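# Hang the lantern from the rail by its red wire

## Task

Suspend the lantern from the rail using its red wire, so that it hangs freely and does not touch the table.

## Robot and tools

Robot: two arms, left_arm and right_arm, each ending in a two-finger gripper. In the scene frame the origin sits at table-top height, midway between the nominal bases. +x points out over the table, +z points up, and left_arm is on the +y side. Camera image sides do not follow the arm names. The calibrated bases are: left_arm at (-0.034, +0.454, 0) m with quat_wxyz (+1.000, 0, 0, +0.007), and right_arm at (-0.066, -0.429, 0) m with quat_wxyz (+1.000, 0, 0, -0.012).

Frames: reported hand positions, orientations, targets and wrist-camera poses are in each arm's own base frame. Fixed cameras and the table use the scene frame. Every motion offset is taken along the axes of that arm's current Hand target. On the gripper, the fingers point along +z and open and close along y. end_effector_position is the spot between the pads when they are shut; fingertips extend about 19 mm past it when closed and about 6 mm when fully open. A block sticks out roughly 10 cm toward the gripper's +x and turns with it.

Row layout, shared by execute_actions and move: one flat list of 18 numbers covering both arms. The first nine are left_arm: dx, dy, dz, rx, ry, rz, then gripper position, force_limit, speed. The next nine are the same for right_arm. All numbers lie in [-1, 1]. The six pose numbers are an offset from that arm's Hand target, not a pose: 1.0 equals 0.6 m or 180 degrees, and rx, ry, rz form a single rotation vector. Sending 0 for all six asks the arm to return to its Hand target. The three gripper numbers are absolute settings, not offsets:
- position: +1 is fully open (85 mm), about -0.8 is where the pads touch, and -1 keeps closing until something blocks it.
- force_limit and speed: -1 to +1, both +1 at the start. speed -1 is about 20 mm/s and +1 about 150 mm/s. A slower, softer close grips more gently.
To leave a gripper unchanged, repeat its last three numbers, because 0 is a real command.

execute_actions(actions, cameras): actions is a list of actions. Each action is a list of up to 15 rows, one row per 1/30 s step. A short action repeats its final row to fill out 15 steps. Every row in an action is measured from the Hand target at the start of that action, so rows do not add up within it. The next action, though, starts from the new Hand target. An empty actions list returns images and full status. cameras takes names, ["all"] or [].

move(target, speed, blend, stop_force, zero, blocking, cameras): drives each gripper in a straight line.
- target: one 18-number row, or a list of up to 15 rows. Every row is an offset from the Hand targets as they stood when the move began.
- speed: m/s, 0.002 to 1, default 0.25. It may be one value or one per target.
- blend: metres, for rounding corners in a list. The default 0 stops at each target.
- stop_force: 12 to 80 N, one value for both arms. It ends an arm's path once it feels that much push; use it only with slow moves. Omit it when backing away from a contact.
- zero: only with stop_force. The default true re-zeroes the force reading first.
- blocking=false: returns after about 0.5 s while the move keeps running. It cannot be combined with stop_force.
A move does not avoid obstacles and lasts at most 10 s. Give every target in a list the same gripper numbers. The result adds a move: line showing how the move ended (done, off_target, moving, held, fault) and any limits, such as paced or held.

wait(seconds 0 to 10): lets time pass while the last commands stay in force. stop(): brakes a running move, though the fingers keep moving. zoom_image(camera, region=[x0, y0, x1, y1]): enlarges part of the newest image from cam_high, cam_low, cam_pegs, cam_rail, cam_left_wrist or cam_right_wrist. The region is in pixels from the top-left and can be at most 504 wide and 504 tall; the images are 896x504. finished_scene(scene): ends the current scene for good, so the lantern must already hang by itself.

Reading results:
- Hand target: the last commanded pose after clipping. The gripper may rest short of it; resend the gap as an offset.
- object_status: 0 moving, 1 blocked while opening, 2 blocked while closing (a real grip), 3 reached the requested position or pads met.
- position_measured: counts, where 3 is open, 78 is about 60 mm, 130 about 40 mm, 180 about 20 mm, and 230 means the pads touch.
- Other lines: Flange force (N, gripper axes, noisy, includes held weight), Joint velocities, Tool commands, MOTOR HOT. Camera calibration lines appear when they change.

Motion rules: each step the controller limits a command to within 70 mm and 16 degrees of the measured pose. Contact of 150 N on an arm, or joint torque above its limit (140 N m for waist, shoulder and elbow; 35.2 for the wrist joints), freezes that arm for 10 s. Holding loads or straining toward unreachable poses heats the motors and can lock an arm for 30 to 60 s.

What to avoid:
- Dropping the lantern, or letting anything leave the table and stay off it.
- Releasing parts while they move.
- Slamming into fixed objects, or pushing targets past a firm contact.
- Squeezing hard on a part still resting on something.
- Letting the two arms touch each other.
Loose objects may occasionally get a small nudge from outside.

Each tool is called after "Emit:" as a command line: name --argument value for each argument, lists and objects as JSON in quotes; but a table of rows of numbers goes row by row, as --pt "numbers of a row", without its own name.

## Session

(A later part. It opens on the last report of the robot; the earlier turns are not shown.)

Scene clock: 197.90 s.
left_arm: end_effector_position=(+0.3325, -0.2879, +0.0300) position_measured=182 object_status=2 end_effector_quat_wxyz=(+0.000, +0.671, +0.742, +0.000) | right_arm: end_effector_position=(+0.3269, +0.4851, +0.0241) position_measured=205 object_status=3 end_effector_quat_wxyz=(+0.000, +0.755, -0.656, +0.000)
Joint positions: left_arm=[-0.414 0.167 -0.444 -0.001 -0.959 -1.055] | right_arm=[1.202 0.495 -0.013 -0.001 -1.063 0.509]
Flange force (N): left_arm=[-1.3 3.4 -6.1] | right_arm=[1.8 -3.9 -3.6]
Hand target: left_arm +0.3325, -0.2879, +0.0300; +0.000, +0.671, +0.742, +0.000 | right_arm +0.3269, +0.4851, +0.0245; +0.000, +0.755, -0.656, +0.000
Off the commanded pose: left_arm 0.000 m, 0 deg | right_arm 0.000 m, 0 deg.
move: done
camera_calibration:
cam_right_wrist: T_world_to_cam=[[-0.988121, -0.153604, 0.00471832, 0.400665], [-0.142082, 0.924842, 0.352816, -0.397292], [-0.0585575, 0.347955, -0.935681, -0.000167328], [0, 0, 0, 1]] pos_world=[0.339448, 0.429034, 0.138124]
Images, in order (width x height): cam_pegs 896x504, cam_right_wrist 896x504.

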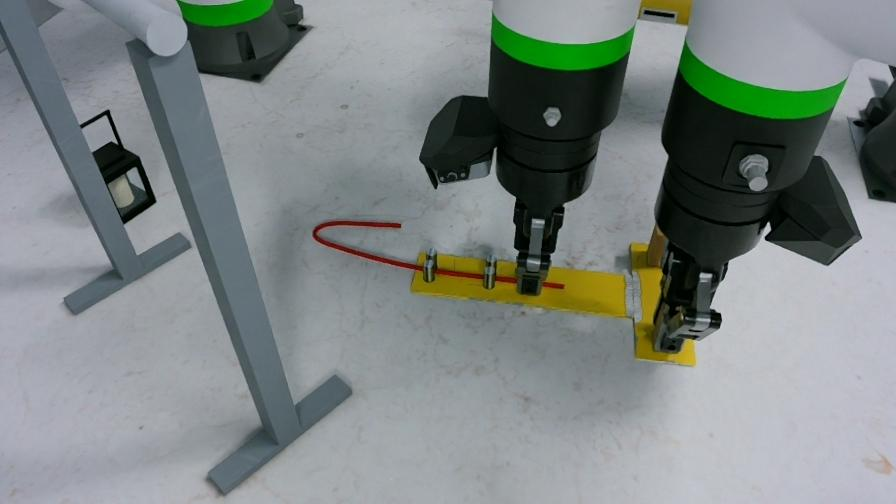

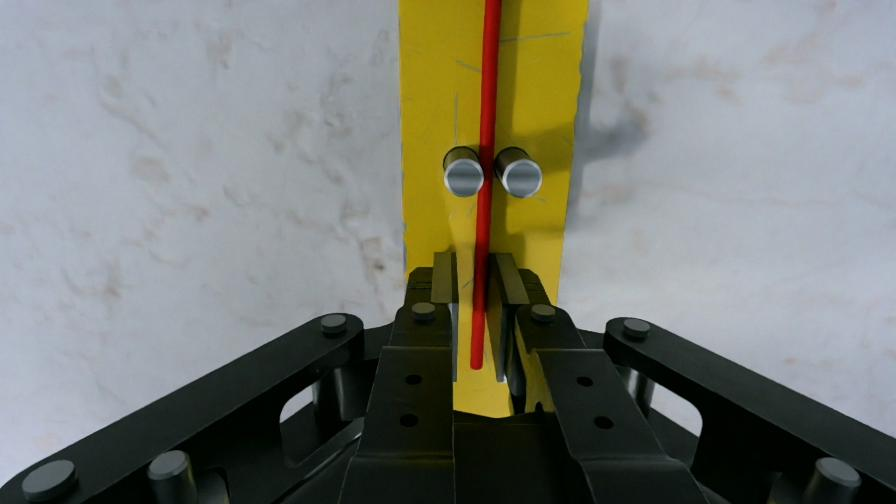

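Emit:
move --pt "0 0 0 0 0 0 -1 0 -1 -0.0002 -0.0224 0 0 0 0.1333 -0.6 0 0" --pt "0 0 0 0 0 0 -1 0 -1 0.0073 -0.0435 0 0 0 0.2667 -0.6 0 0" --pt "0 0 0 0 0 0 -1 0 -1 0.0216 -0.0607 0 0 0 0.3778 -0.6 0 0" --pt "0 0 0 0 0 0 -1 0 -1 0.0409 -0.072 0 0 0 0.4889 -0.6 0 0" --pt "0 0 0 0 0 0 -1 0 -1 0.0629 -0.0761 0 0 0 0.6 -0.6 0 0" --pt "0 0 0 0 0 0 -1 0 -1 0.0849 -0.0724 0 0 0 0.7111 -0.6 0 0" --pt "0 0 0 0 0 0 -1 0 -1 0.1044 -0.0613 0 0 0 0.8222 -0.6 0 0" --pt "0 0 0 0 0 0 -1 0 -1 0.1124 -0.0534 0 0 0 0.8778 -0.6 0 0" --speed 0.18 --blend 0.004 --cameras '["cam_pegs","cam_right_wrist"]'

Emit:
zoom_image --camera "cam_pegs" --region '[310, 180, 710, 370]'

Scene clock: 211.07 s.
left_arm: end_effector_position=(+0.3325, -0.2879, +0.0300) position_measured=182 object_status=2 end_effector_quat_wxyz=(+0.000, +0.671, +0.742, +0.000) | right_arm: end_effector_position=(+0.3680, +0.4228, +0.0245) position_measured=205 object_status=3 end_effector_quat_wxyz=(+0.000, +0.500, +0.866, +0.000)
Joint positions: left_arm=[-0.414 0.167 -0.444 -0.001 -0.959 -1.055] | right_arm=[1.088 0.442 -0.092 -0.001 -1.038 -2.136]
Flange force (N): left_arm=[-7.6 -0.2 -4.1] | right_arm=[-0.3 7.7 -3.0]
Hand target: left_arm +0.3325, -0.2879, +0.0300; +0.000, +0.671, +0.742, +0.000 | right_arm +0.3680, +0.4228, +0.0245; +0.000, +0.500, +0.866, +0.000
Off the commanded pose: left_arm 0.000 m, 0 deg | right_arm 0.000 m, 0 deg.
move: done
camera_calibration:
cam_right_wrist: T_world_to_cam=[[0.858667, 0.512525, 0.00307202, -0.529475], [0.478625, -0.803986, 0.352882, 0.168528], [0.183331, -0.301537, -0.935663, 0.20997], [0, 0, 0, 1]] pos_world=[0.335487, 0.470177, 0.138617]
Images, in order (width x height): cam_pegs 896x504, cam_right_wrist 896x504.

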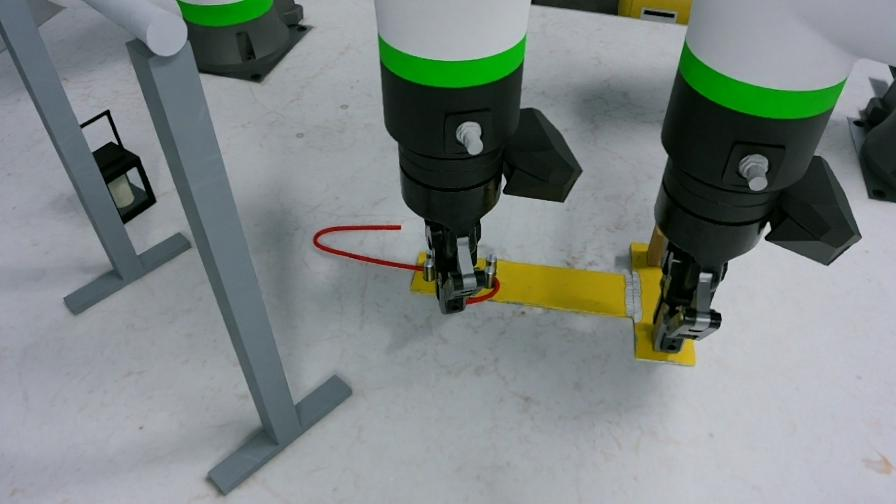

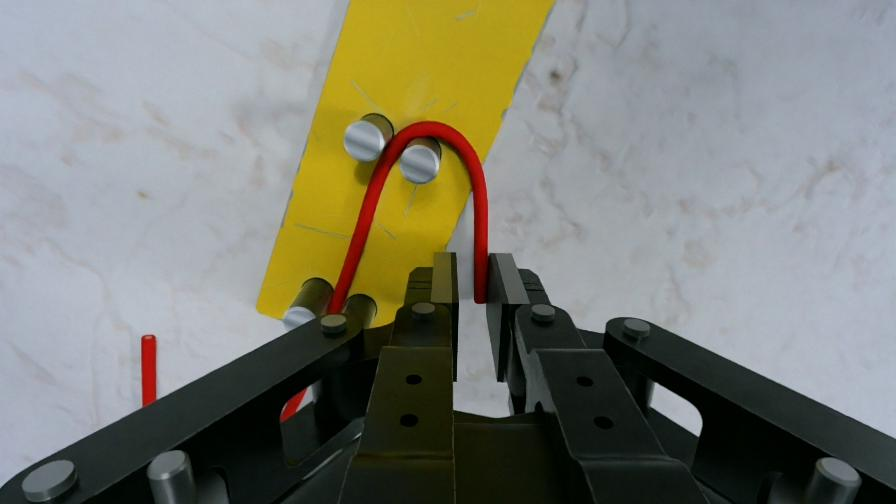

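Scaled by 1.260.

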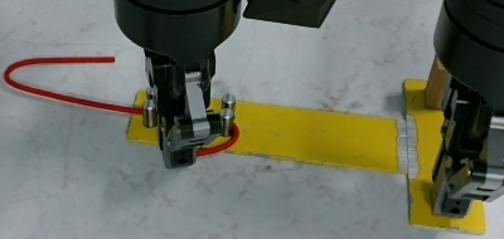

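Emit:
move --pt "0 0 0 0 0 0 -1 0 -1 0 0 -0.075 0 0 0 -0.6 0 0" --pt "0 0 0 0 0 0 -1 0 -1 -0.0672 -0.0847 -0.0917 0 0 -0.8778 -0.6 0 0" --speed '[0.15,0.35]' --blend '[0.01,0]' --cameras '["cam_pegs","cam_right_wrist","cam_rail"]'

Emit:
zoom_image --camera "cam_pegs" --region '[290, 180, 560, 330]'

Emit:
zoom_image --camera "cam_rail" --region '[300, 210, 460, 370]'

Scene clock: 228.50 s.
left_arm: end_effector_position=(+0.3325, -0.2879, +0.0300) position_measured=182 object_status=2 end_effector_quat_wxyz=(+0.000, +0.671, +0.742, +0.000) | right_arm: end_effector_position=(+0.3441, +0.3624, +0.0796) position_measured=205 object_status=3 end_effector_quat_wxyz=(+0.000, +0.755, -0.656, +0.000)
Joint positions: left_arm=[-0.414 0.167 -0.444 -0.001 -0.959 -1.055] | right_arm=[1.074 0.241 -0.22 0 -1.111 0.636]
Flange force (N): left_arm=[-1.1 1.6 -8.3] | right_arm=[1.2 -7.8 -4.4]
Hand target: left_arm +0.3325, -0.2879, +0.0300; +0.000, +0.671, +0.742, +0.000 | right_arm +0.3442, +0.3625, +0.0796; +0.000, +0.755, -0.656, +0.000
Off the commanded pose: left_arm 0.000 m, 0 deg | right_arm 0.000 m, 0 deg.
move: done
camera_calibration:
cam_right_wrist: T_world_to_cam=[[-0.988112, -0.153665, 0.00460492, 0.39859], [-0.142188, 0.924877, 0.352684, -0.300898], [-0.0584542, 0.347836, -0.935731, 0.0954727], [0, 0, 0, 1]] pos_world=[0.356648, 0.306334, 0.193623]
Images, in order (width x height): cam_pegs 896x504, cam_rail 896x504, cam_right_wrist 896x504.

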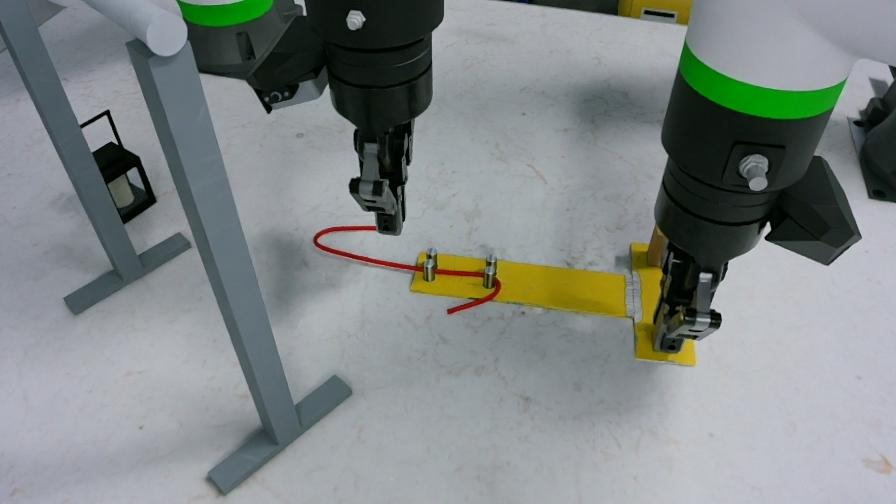

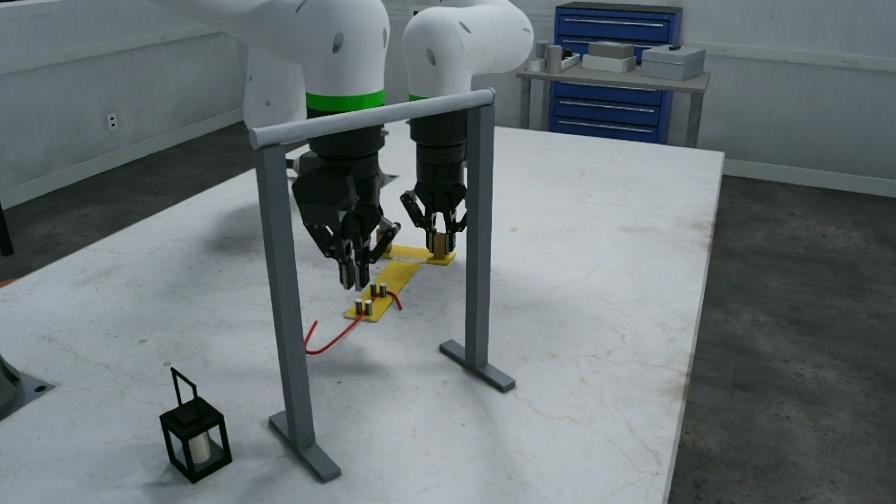

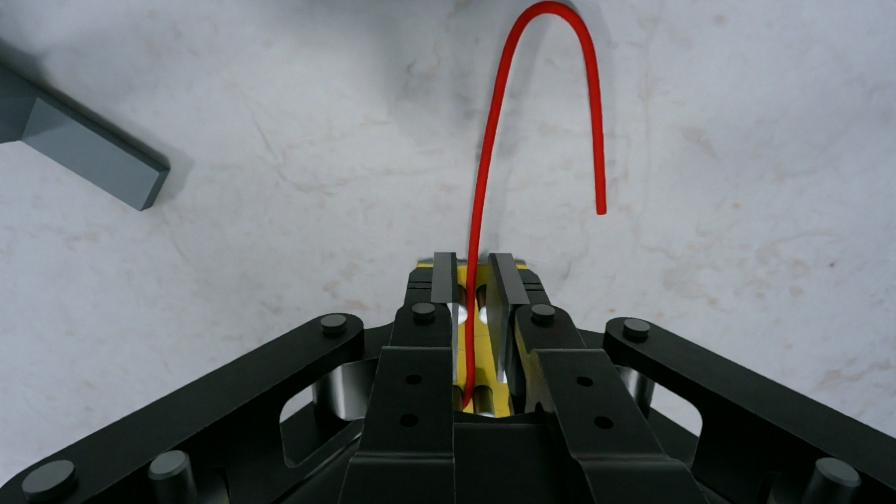

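Scaled by 1.867.

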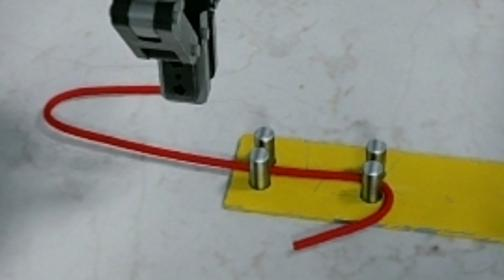

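Scaled by 3.150.

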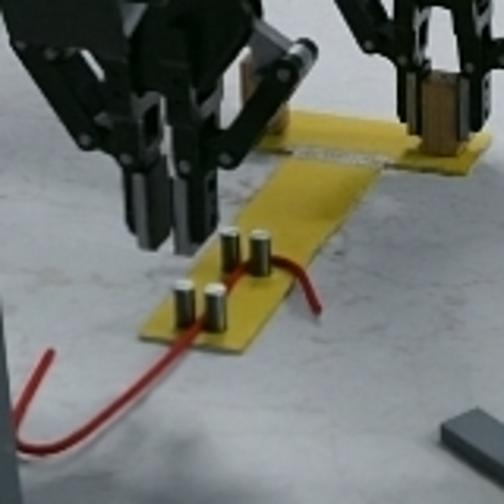

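Emit:
move --pt "0 0 0 0 0 0 -1 0 -1 0 0.0058 0.07 0 0 0.0444 -0.6 0.5 -0.5" --pt "0 0 0 0 0 0 -1 0 -1 0 0.0058 0.0918 0 0 0.0444 -0.6 0.5 -0.5" --speed '[0.15,0.05]' --blend '[0.004,0]' --cameras '["cam_pegs","cam_right_wrist"]'

Emit:
zoom_image --camera "cam_pegs" --region '[290, 180, 560, 330]'

Emit:
zoom_image --camera "cam_right_wrist" --region '[400, 160, 600, 420]'

Scene clock: 239.53 s.
left_arm: end_effector_position=(+0.3325, -0.2879, +0.0300) position_measured=182 object_status=2 end_effector_quat_wxyz=(+0.000, +0.671, +0.742, +0.000) | right_arm: end_effector_position=(+0.3407, +0.3619, +0.0245) position_measured=205 object_status=3 end_effector_quat_wxyz=(+0.000, +0.707, -0.707, +0.000)
Joint positions: left_arm=[-0.414 0.167 -0.444 -0.001 -0.959 -1.055] | right_arm=[1.08 0.304 -0.286 -0.001 -0.981 0.491]
Flange force (N): left_arm=[-1.3 1.7 -8.3] | right_arm=[3.1 -5.4 -3.2]
Hand target: left_arm +0.3325, -0.2879, +0.0300; +0.000, +0.671, +0.742, +0.000 | right_arm +0.3407, +0.3620, +0.0245; +0.000, +0.707, -0.707, +0.000
Off the commanded pose: left_arm 0.000 m, 0 deg | right_arm 0.000 m, 0 deg.
move: done
camera_calibration:
cam_right_wrist: T_world_to_cam=[[-0.999881, -0.0147841, 0.00449708, 0.349157], [-0.012248, 0.93565, 0.352716, -0.329718], [-0.0094223, 0.352619, -0.93572, 0.0255376], [0, 0, 0, 1]] pos_world=[0.345318, 0.304658, 0.138623]
Images, in order (width x height): cam_pegs 896x504, cam_right_wrist 896x504.

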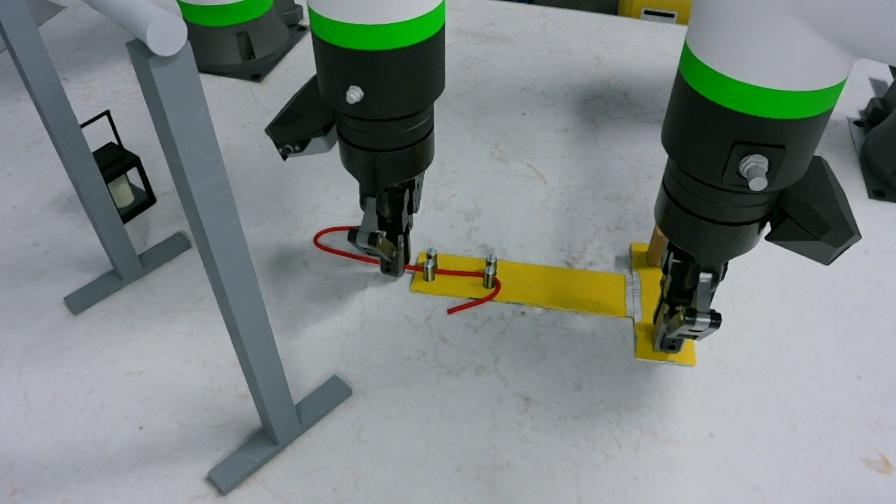

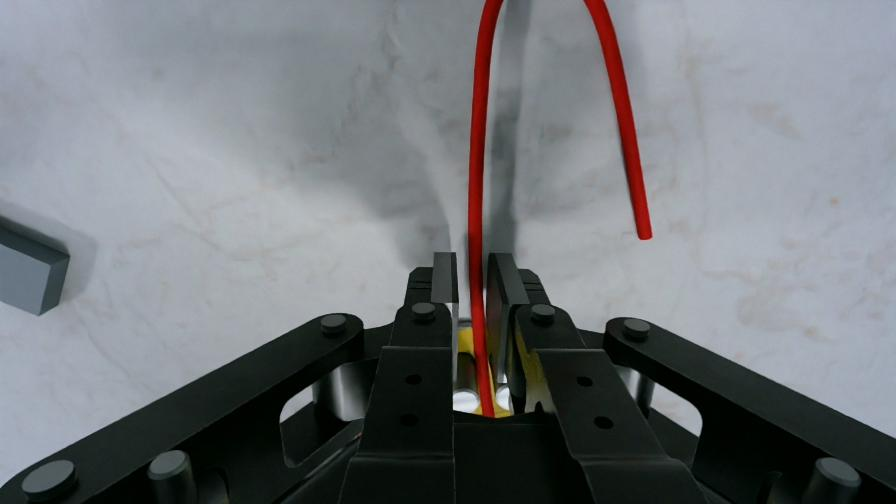

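Scaled by 1.867.

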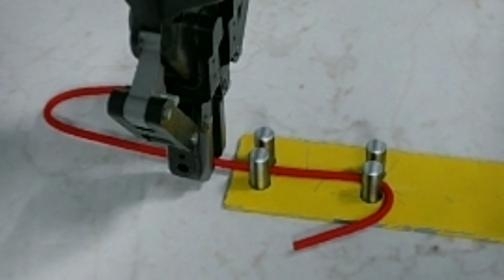

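Scaled by 1.938.

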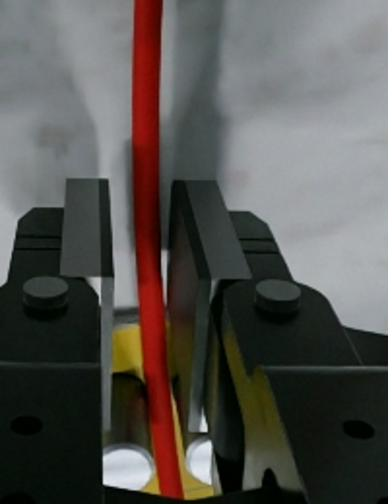

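Emit:
move --target '[0,0,0,0,0,0,-1,0,-1,0,0,0,0,0,0,-1,0.5,-0.5]' --cameras '["cam_pegs"]'

Emit:
zoom_image --camera "cam_pegs" --region '[290, 180, 560, 330]'

Scene clock: 242.93 s.
left_arm: end_effector_position=(+0.3325, -0.2879, +0.0300) position_measured=182 object_status=2 end_effector_quat_wxyz=(+0.000, +0.671, +0.742, +0.000) | right_arm: end_effector_position=(+0.3407, +0.3620, +0.0245) position_measured=228 object_status=0 end_effector_quat_wxyz=(+0.000, +0.707, -0.707, +0.000)
Joint positions: left_arm=[-0.414 0.167 -0.444 -0.001 -0.959 -1.055] | right_arm=[1.08 0.304 -0.286 -0.001 -0.981 0.491]
Flange force (N): left_arm=[2.5 6.2 -9.4] | right_arm=[5.7 0.0 -7.1]
Hand target: left_arm +0.3325, -0.2879, +0.0300; +0.000, +0.671, +0.742, +0.000 | right_arm +0.3407, +0.3620, +0.0245; +0.000, +0.707, -0.707, +0.000
Off the commanded pose: left_arm 0.000 m, 0 deg | right_arm 0.000 m, 0 deg.
move: done
Images, in order (width x height): cam_pegs 896x504.

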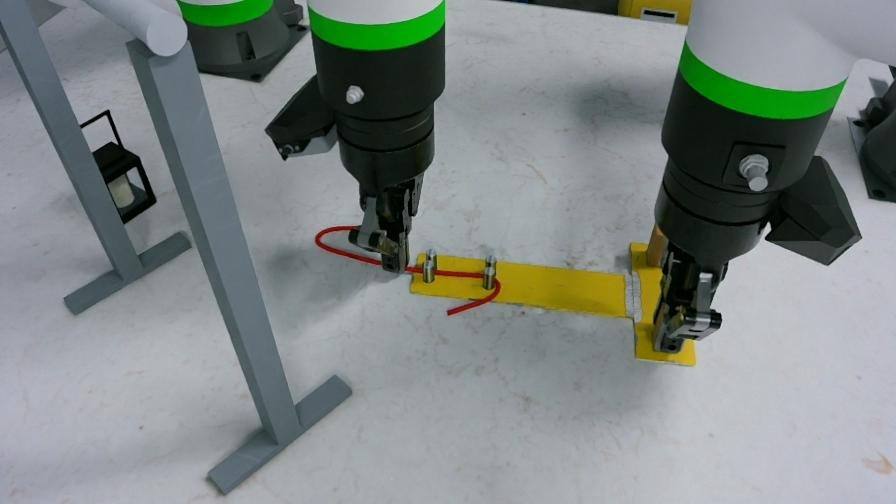

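Scaled by 1.867.

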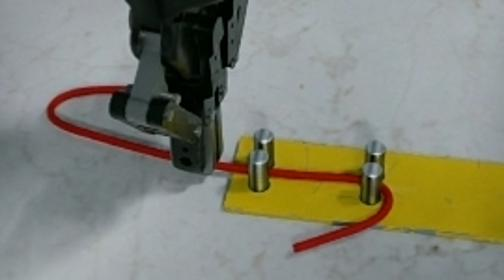

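Emit:
move --target '[0,0,0,0,0,0,-1,0,-1,0,0,-0.03,0,0,0,-1,0.5,-0.5]' --speed 0.03 --cameras '["cam_pegs"]'

Emit:
zoom_image --camera "cam_pegs" --region '[290, 180, 560, 330]'

Scene clock: 246.37 s.
left_arm: end_effector_position=(+0.3325, -0.2879, +0.0300) position_measured=182 object_status=2 end_effector_quat_wxyz=(+0.000, +0.671, +0.742, +0.000) | right_arm: end_effector_position=(+0.3407, +0.3620, +0.0425) position_measured=228 object_status=2 end_effector_quat_wxyz=(+0.000, +0.707, -0.707, +0.000)
Joint positions: left_arm=[-0.414 0.167 -0.444 -0.001 -0.959 -1.055] | right_arm=[1.08 0.279 -0.269 -0.001 -1.023 0.491]
Flange force (N): left_arm=[-3.9 3.0 -11.3] | right_arm=[-5.2 -1.8 0.8]
Hand target: left_arm +0.3325, -0.2879, +0.0300; +0.000, +0.671, +0.742, +0.000 | right_arm +0.3407, +0.3620, +0.0425; +0.000, +0.707, -0.707, +0.000
Off the commanded pose: left_arm 0.000 m, 0 deg | right_arm 0.000 m, 0 deg.
move: done
Images, in order (width x height): cam_pegs 896x504.

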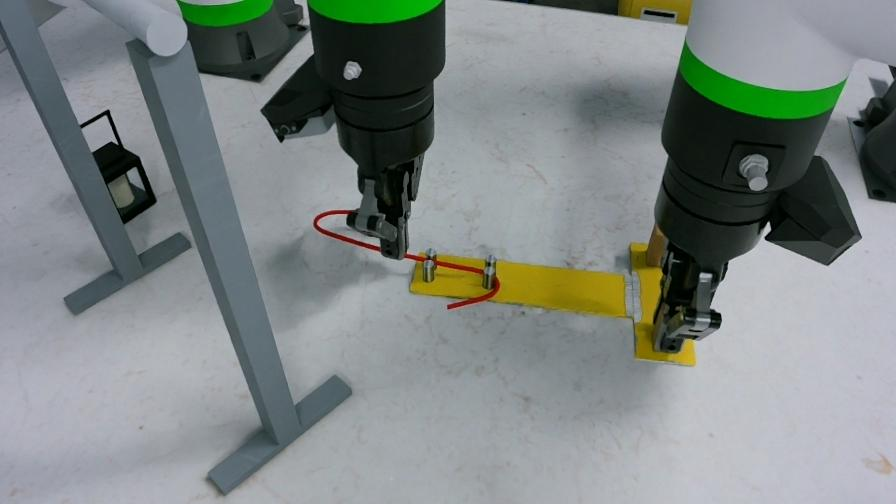

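Scaled by 1.867.

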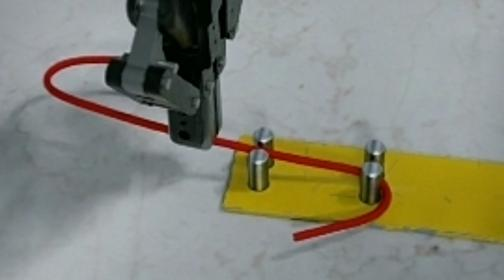

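Emit:
move --target '[0,0,0,0,0,0,-1,0,-1,0,0,-0.15,0,0,0,-1,0.5,-0.5]' --speed 0.07 --cameras '["cam_pegs","cam_rail","cam_right_wrist","cam_high"]'

Emit:
zoom_image --camera "cam_pegs" --region '[250, 140, 560, 330]'

Emit:
zoom_image --camera "cam_rail" --region '[260, 180, 480, 370]'

Scene clock: 250.20 s.
left_arm: end_effector_position=(+0.3325, -0.2879, +0.0300) position_measured=182 object_status=2 end_effector_quat_wxyz=(+0.000, +0.671, +0.742, +0.000) | right_arm: end_effector_position=(+0.3408, +0.3620, +0.1326) position_measured=228 object_status=2 end_effector_quat_wxyz=(+0.000, +0.707, -0.707, +0.000)
Joint positions: left_arm=[-0.414 0.167 -0.444 -0.001 -0.959 -1.055] | right_arm=[1.08 0.183 -0.156 0 -1.232 0.491]
Flange force (N): left_arm=[0.0 3.4 -12.9] | right_arm=[1.6 -6.3 -2.8]
Hand target: left_arm +0.3325, -0.2879, +0.0300; +0.000, +0.671, +0.742, +0.000 | right_arm +0.3408, +0.3620, +0.1325; +0.000, +0.707, -0.707, +0.000
Off the commanded pose: left_arm 0.000 m, 0 deg | right_arm 0.000 m, 0 deg.
move: done
camera_calibration:
cam_right_wrist: T_world_to_cam=[[-0.999881, -0.0147857, 0.00449542, 0.348674], [-0.0122489, 0.935605, 0.352837, -0.367921], [-0.00942288, 0.352739, -0.935674, 0.126513], [0, 0, 0, 1]] pos_world=[0.345318, 0.304758, 0.246623]
Images, in order (width x height): cam_high 896x504, cam_pegs 896x504, cam_rail 896x504, cam_right_wrist 896x504.

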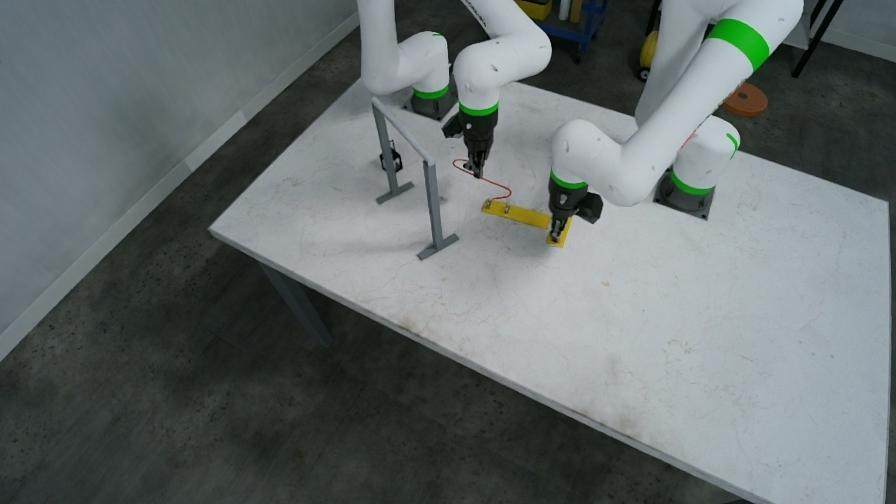

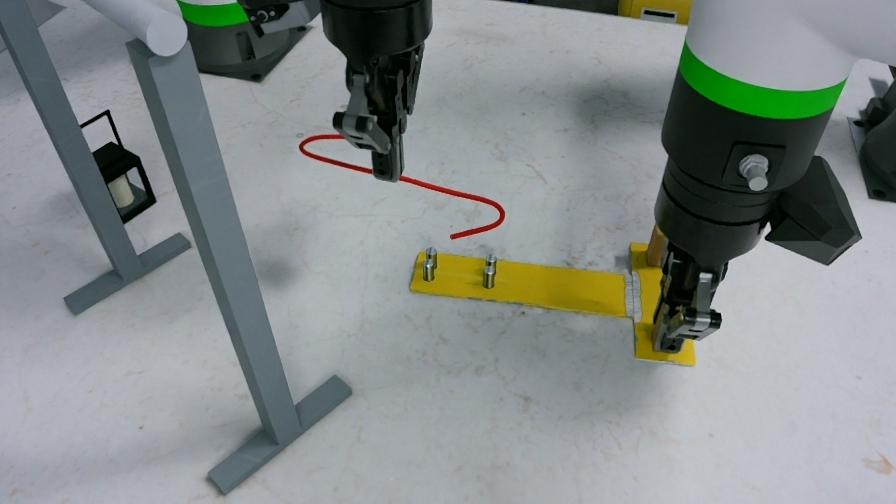

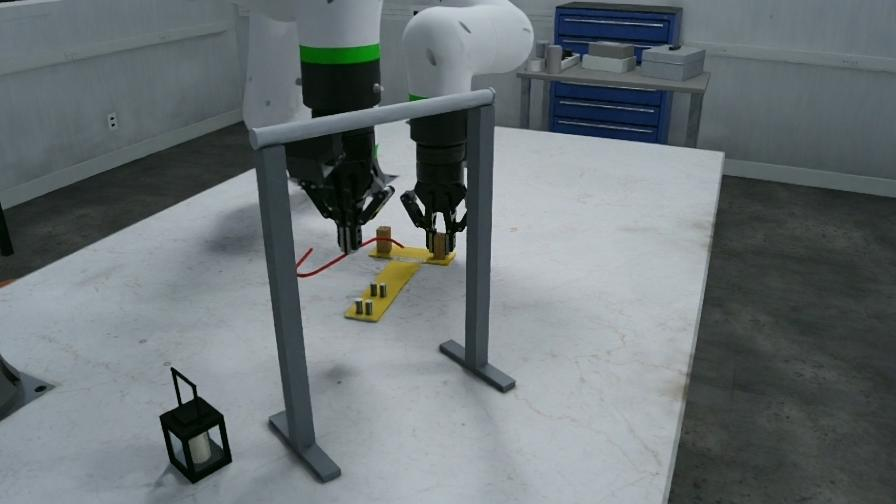

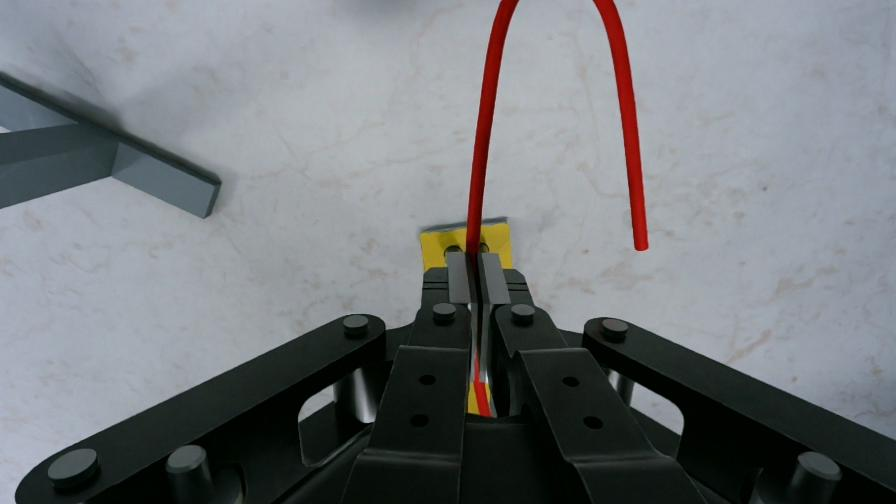

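Scaled by 1.626.

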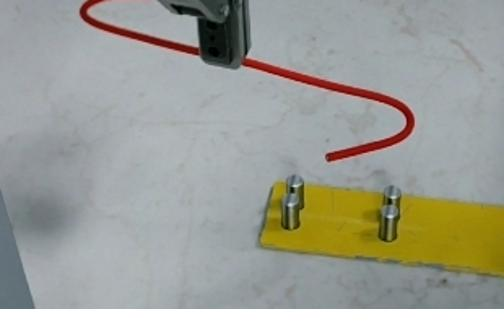

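Scaled by 2.291.

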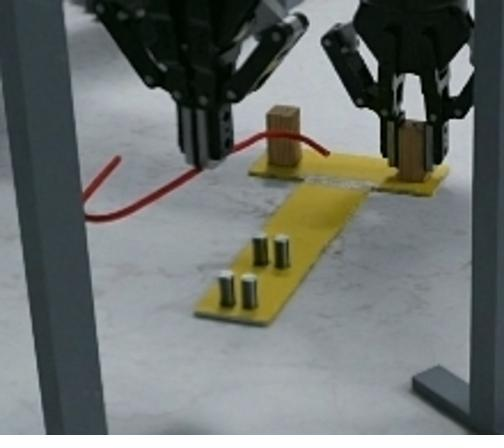

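Emit:
zoom_image --camera "cam_pegs" --region '[60, 90, 180, 240]'

Emit:
zoom_image --camera "cam_rail" --region '[140, 350, 260, 500]'

Emit:
zoom_image --camera "cam_high" --region '[360, 90, 440, 210]'

Scaled by 3.360.

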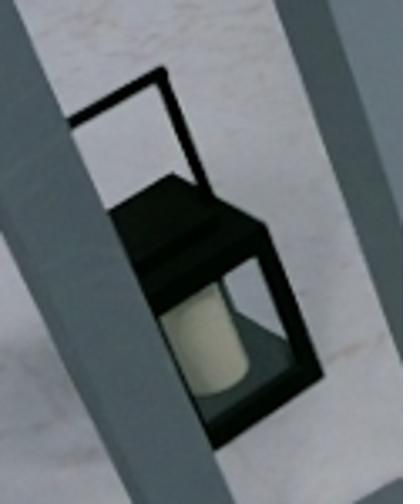

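Scaled by 3.360.

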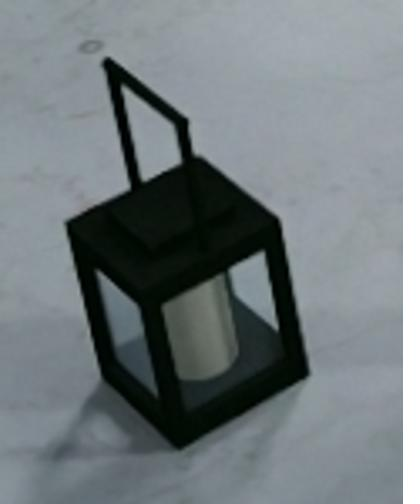

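Scaled by 4.200.

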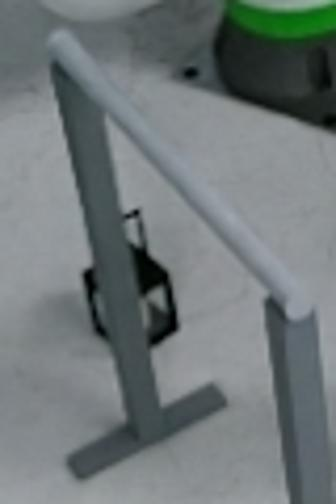

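Emit:
move --pt "0 0 0 0 0 0 0.2 0 0 0 0 0 0 0 0 -1 0.5 -0.5" --pt "0 0 -0.15 0 0 0 0.2 0 0 0.05 0.01 0 0 0 0.05 -1 0.5 -0.5" --pt "-0.095 0.085 -0.3833 0.0683 -0.4408 0.0813 0.2 0 0 0.3987 0.0968 0.0435 -0.0343 0.0857 0.3921 -1 0.5 -0.5" --speed '[0.2,0.15,0.2]' --blend '[0,0.02,0]' --cameras '["cam_pegs","cam_rail","cam_left_wrist","cam_high"]'

Scene clock: 346.83 s.
left_arm: end_effector_position=(+0.3889, -0.3397, +0.2600) position_measured=104 object_status=3 end_effector_quat_wxyz=(+0.405, +0.595, +0.483, -0.499) | right_arm: end_effector_position=(+0.2825, +0.1228, +0.1065) position_measured=228 object_status=2 end_effector_quat_wxyz=(-0.125, -0.163, +0.977, -0.053)
Joint positions: left_arm=[-0.011 0.233 -0.697 1.311 -1.546 -2.515] | right_arm=[0.782 -0.044 -0.477 -0.058 -1.405 -0.434]
Flange force (N): left_arm=[1.0 1.7 -1.9] | right_arm=[-3.0 -7.4 -3.2]
Hand target: left_arm +0.3889, -0.3397, +0.2600; +0.405, +0.595, +0.483, -0.499 | right_arm +0.2826, +0.1228, +0.1065; -0.125, -0.163, +0.977, -0.053
Off the commanded pose: left_arm 0.000 m, 0 deg | right_arm 0.000 m, 0 deg.
move: done
camera_calibration:
cam_left_wrist: T_world_to_cam=[[0.981919, -0.188915, -0.0121231, -0.436983], [0.0407223, 0.148252, 0.988111, -0.200207], [-0.184871, -0.970738, 0.153265, -0.165738], [0, 0, 0, 1]] pos_world=[0.406595, -0.21376, 0.217931]
Images, in order (width x height): cam_high 896x504, cam_pegs 896x504, cam_rail 896x504, cam_left_wrist 896x504.

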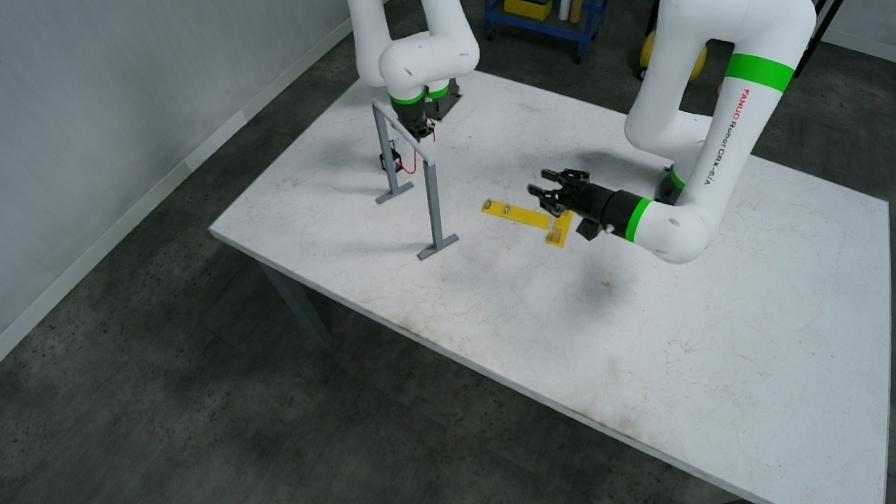

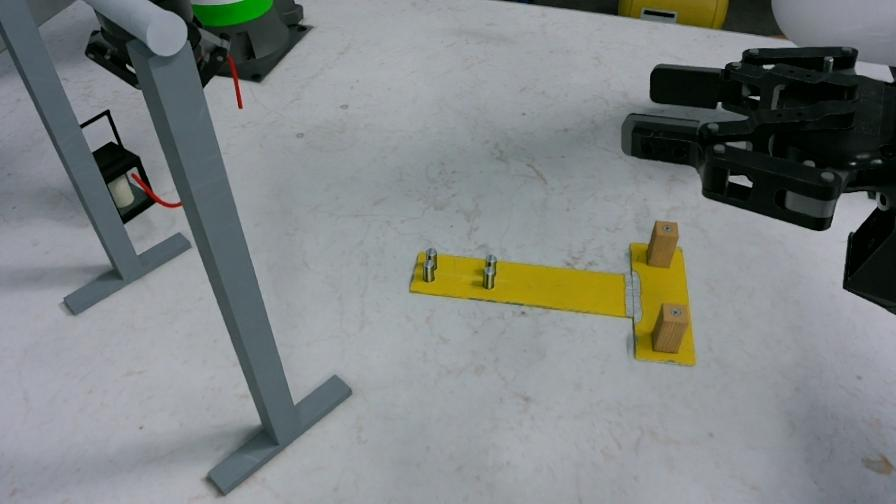

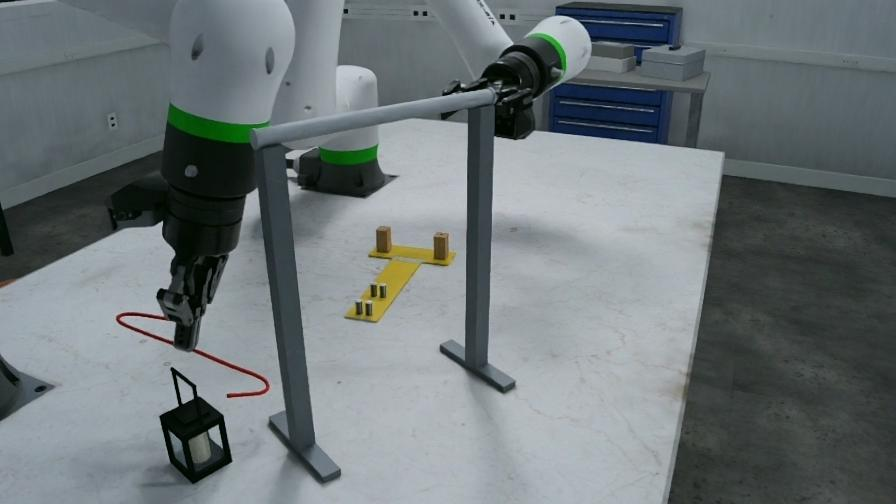

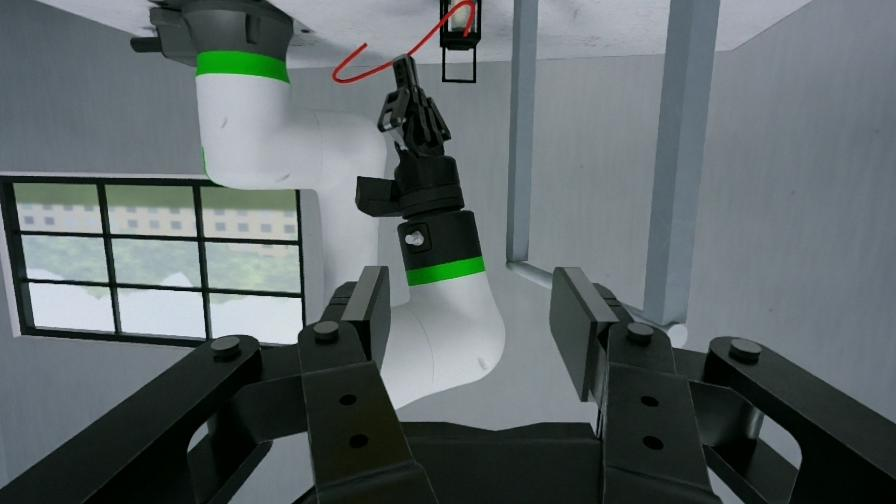

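Emit:
zoom_image --camera "cam_left_wrist" --region '[310, 0, 530, 120]'

Emit:
zoom_image --camera "cam_rail" --region '[100, 280, 300, 500]'

Emit:
zoom_image --camera "cam_pegs" --region '[60, 30, 270, 240]'

Scaled by 2.291.

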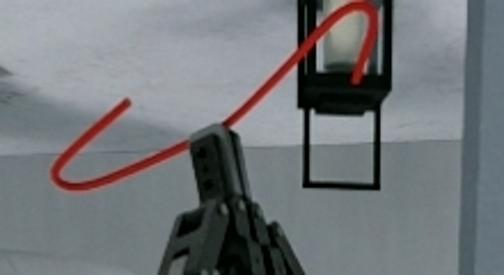

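Scaled by 2.291.

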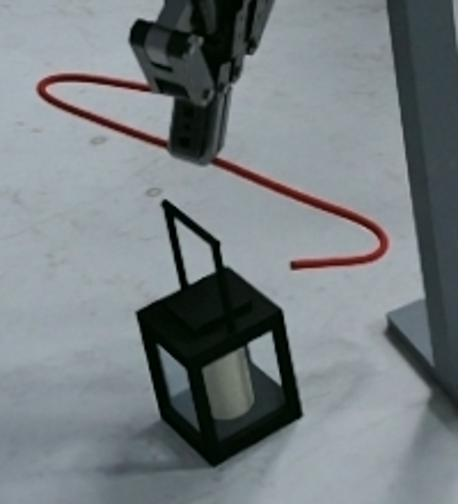

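Scaled by 2.400.

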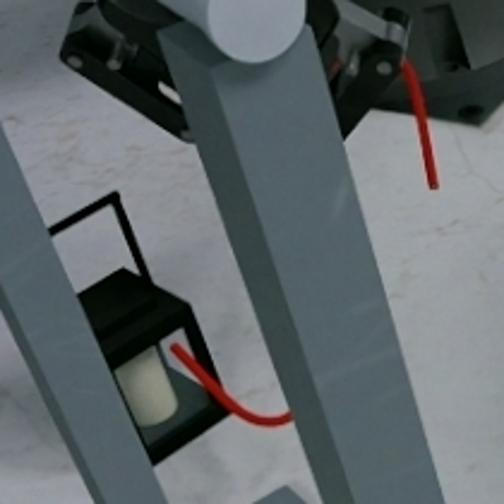

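Emit:
move --target '[0,0,0,0,0,0,0.2,0,0,0.007,-0.0017,-0.0257,0,0,0,-1,0.5,-0.5]' --speed 0.1 --cameras '["cam_left_wrist","cam_rail","cam_pegs"]'

Emit:
zoom_image --camera "cam_left_wrist" --region '[310, 0, 530, 120]'

Emit:
zoom_image --camera "cam_rail" --region '[100, 280, 300, 500]'

Emit:
zoom_image --camera "cam_pegs" --region '[60, 80, 220, 240]'

Scene clock: 375.43 s.
left_arm: end_effector_position=(+0.3889, -0.3397, +0.2600) position_measured=104 object_status=3 end_effector_quat_wxyz=(+0.405, +0.595, +0.483, -0.499) | right_arm: end_effector_position=(+0.2825, +0.1228, +0.1225) position_measured=228 object_status=2 end_effector_quat_wxyz=(-0.125, -0.163, +0.977, -0.053)
Joint positions: left_arm=[-0.011 0.233 -0.697 1.311 -1.546 -2.515] | right_arm=[0.782 -0.062 -0.453 -0.057 -1.447 -0.437]
Flange force (N): left_arm=[0.8 0.7 -1.6] | right_arm=[-3.0 -7.2 -3.3]
Hand target: left_arm +0.3889, -0.3397, +0.2600; +0.405, +0.595, +0.483, -0.499 | right_arm +0.2825, +0.1228, +0.1226; -0.125, -0.163, +0.977, -0.053
Off the commanded pose: left_arm 0.000 m, 0 deg | right_arm 0.000 m, 0 deg.
move: done
camera_calibration:
cam_left_wrist: T_world_to_cam=[[0.981918, -0.188916, -0.0121239, -0.436985], [0.0407415, 0.148348, 0.988096, -0.200092], [-0.184868, -0.970723, 0.153362, -0.165742], [0, 0, 0, 1]] pos_world=[0.406595, -0.21376, 0.217831]
Images, in order (width x height): cam_pegs 896x504, cam_rail 896x504, cam_left_wrist 896x504.

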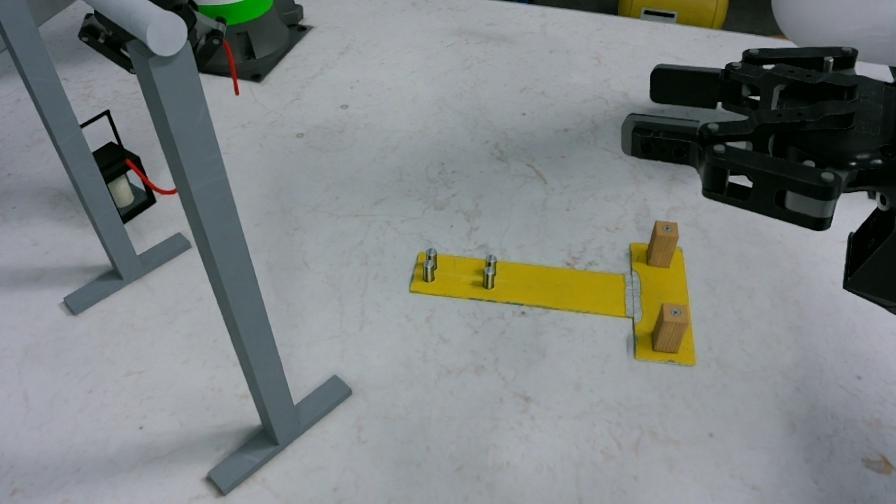

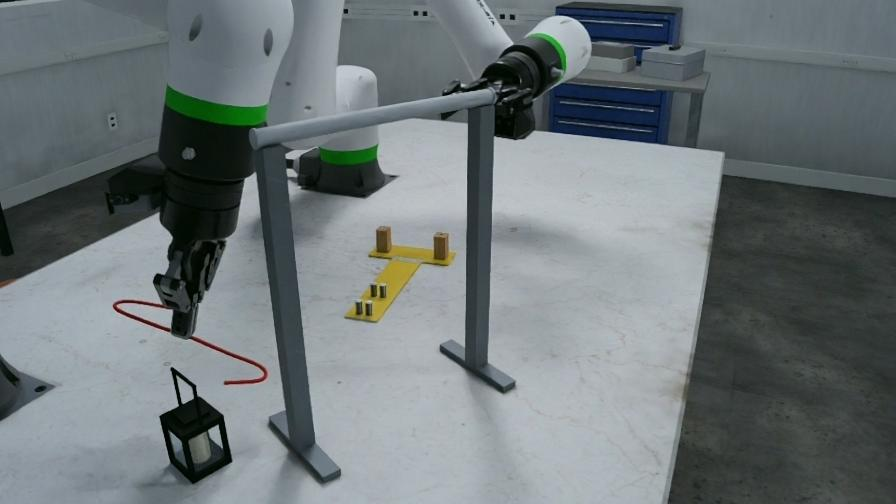

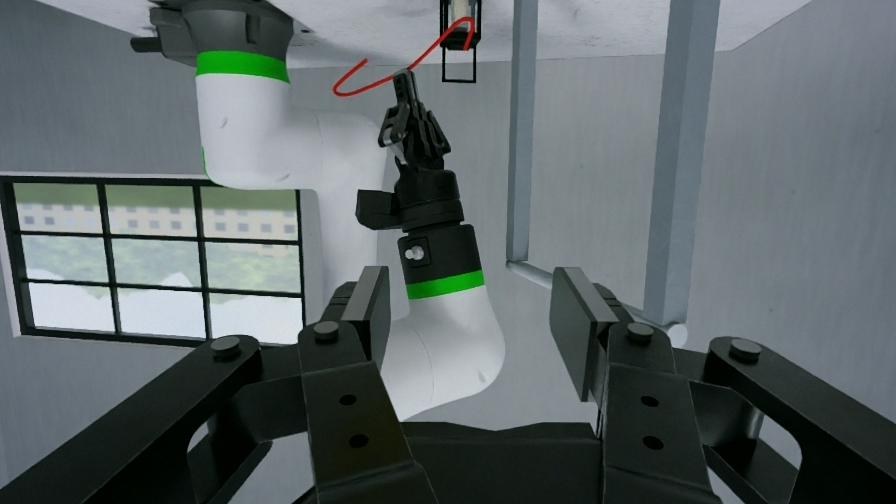

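Scaled by 2.291.

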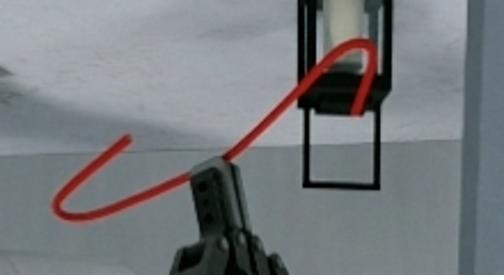

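Scaled by 2.291.

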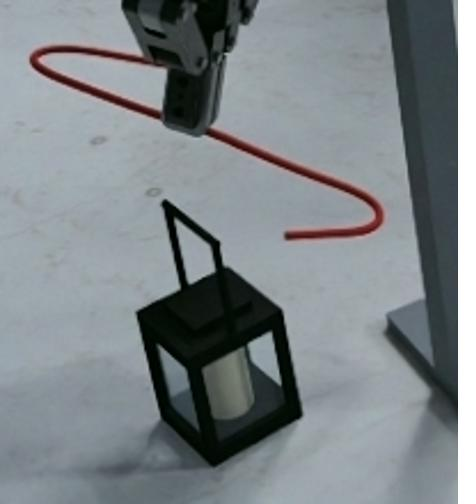

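Scaled by 3.150.

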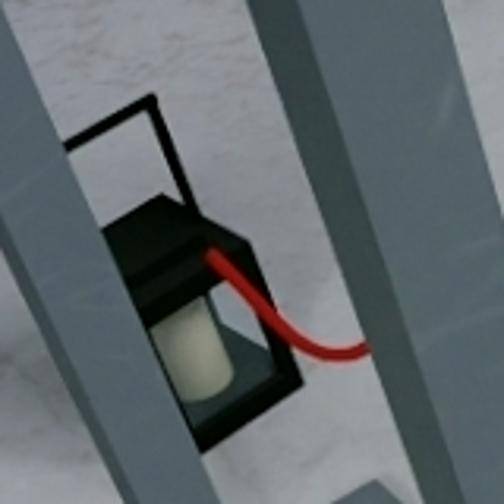

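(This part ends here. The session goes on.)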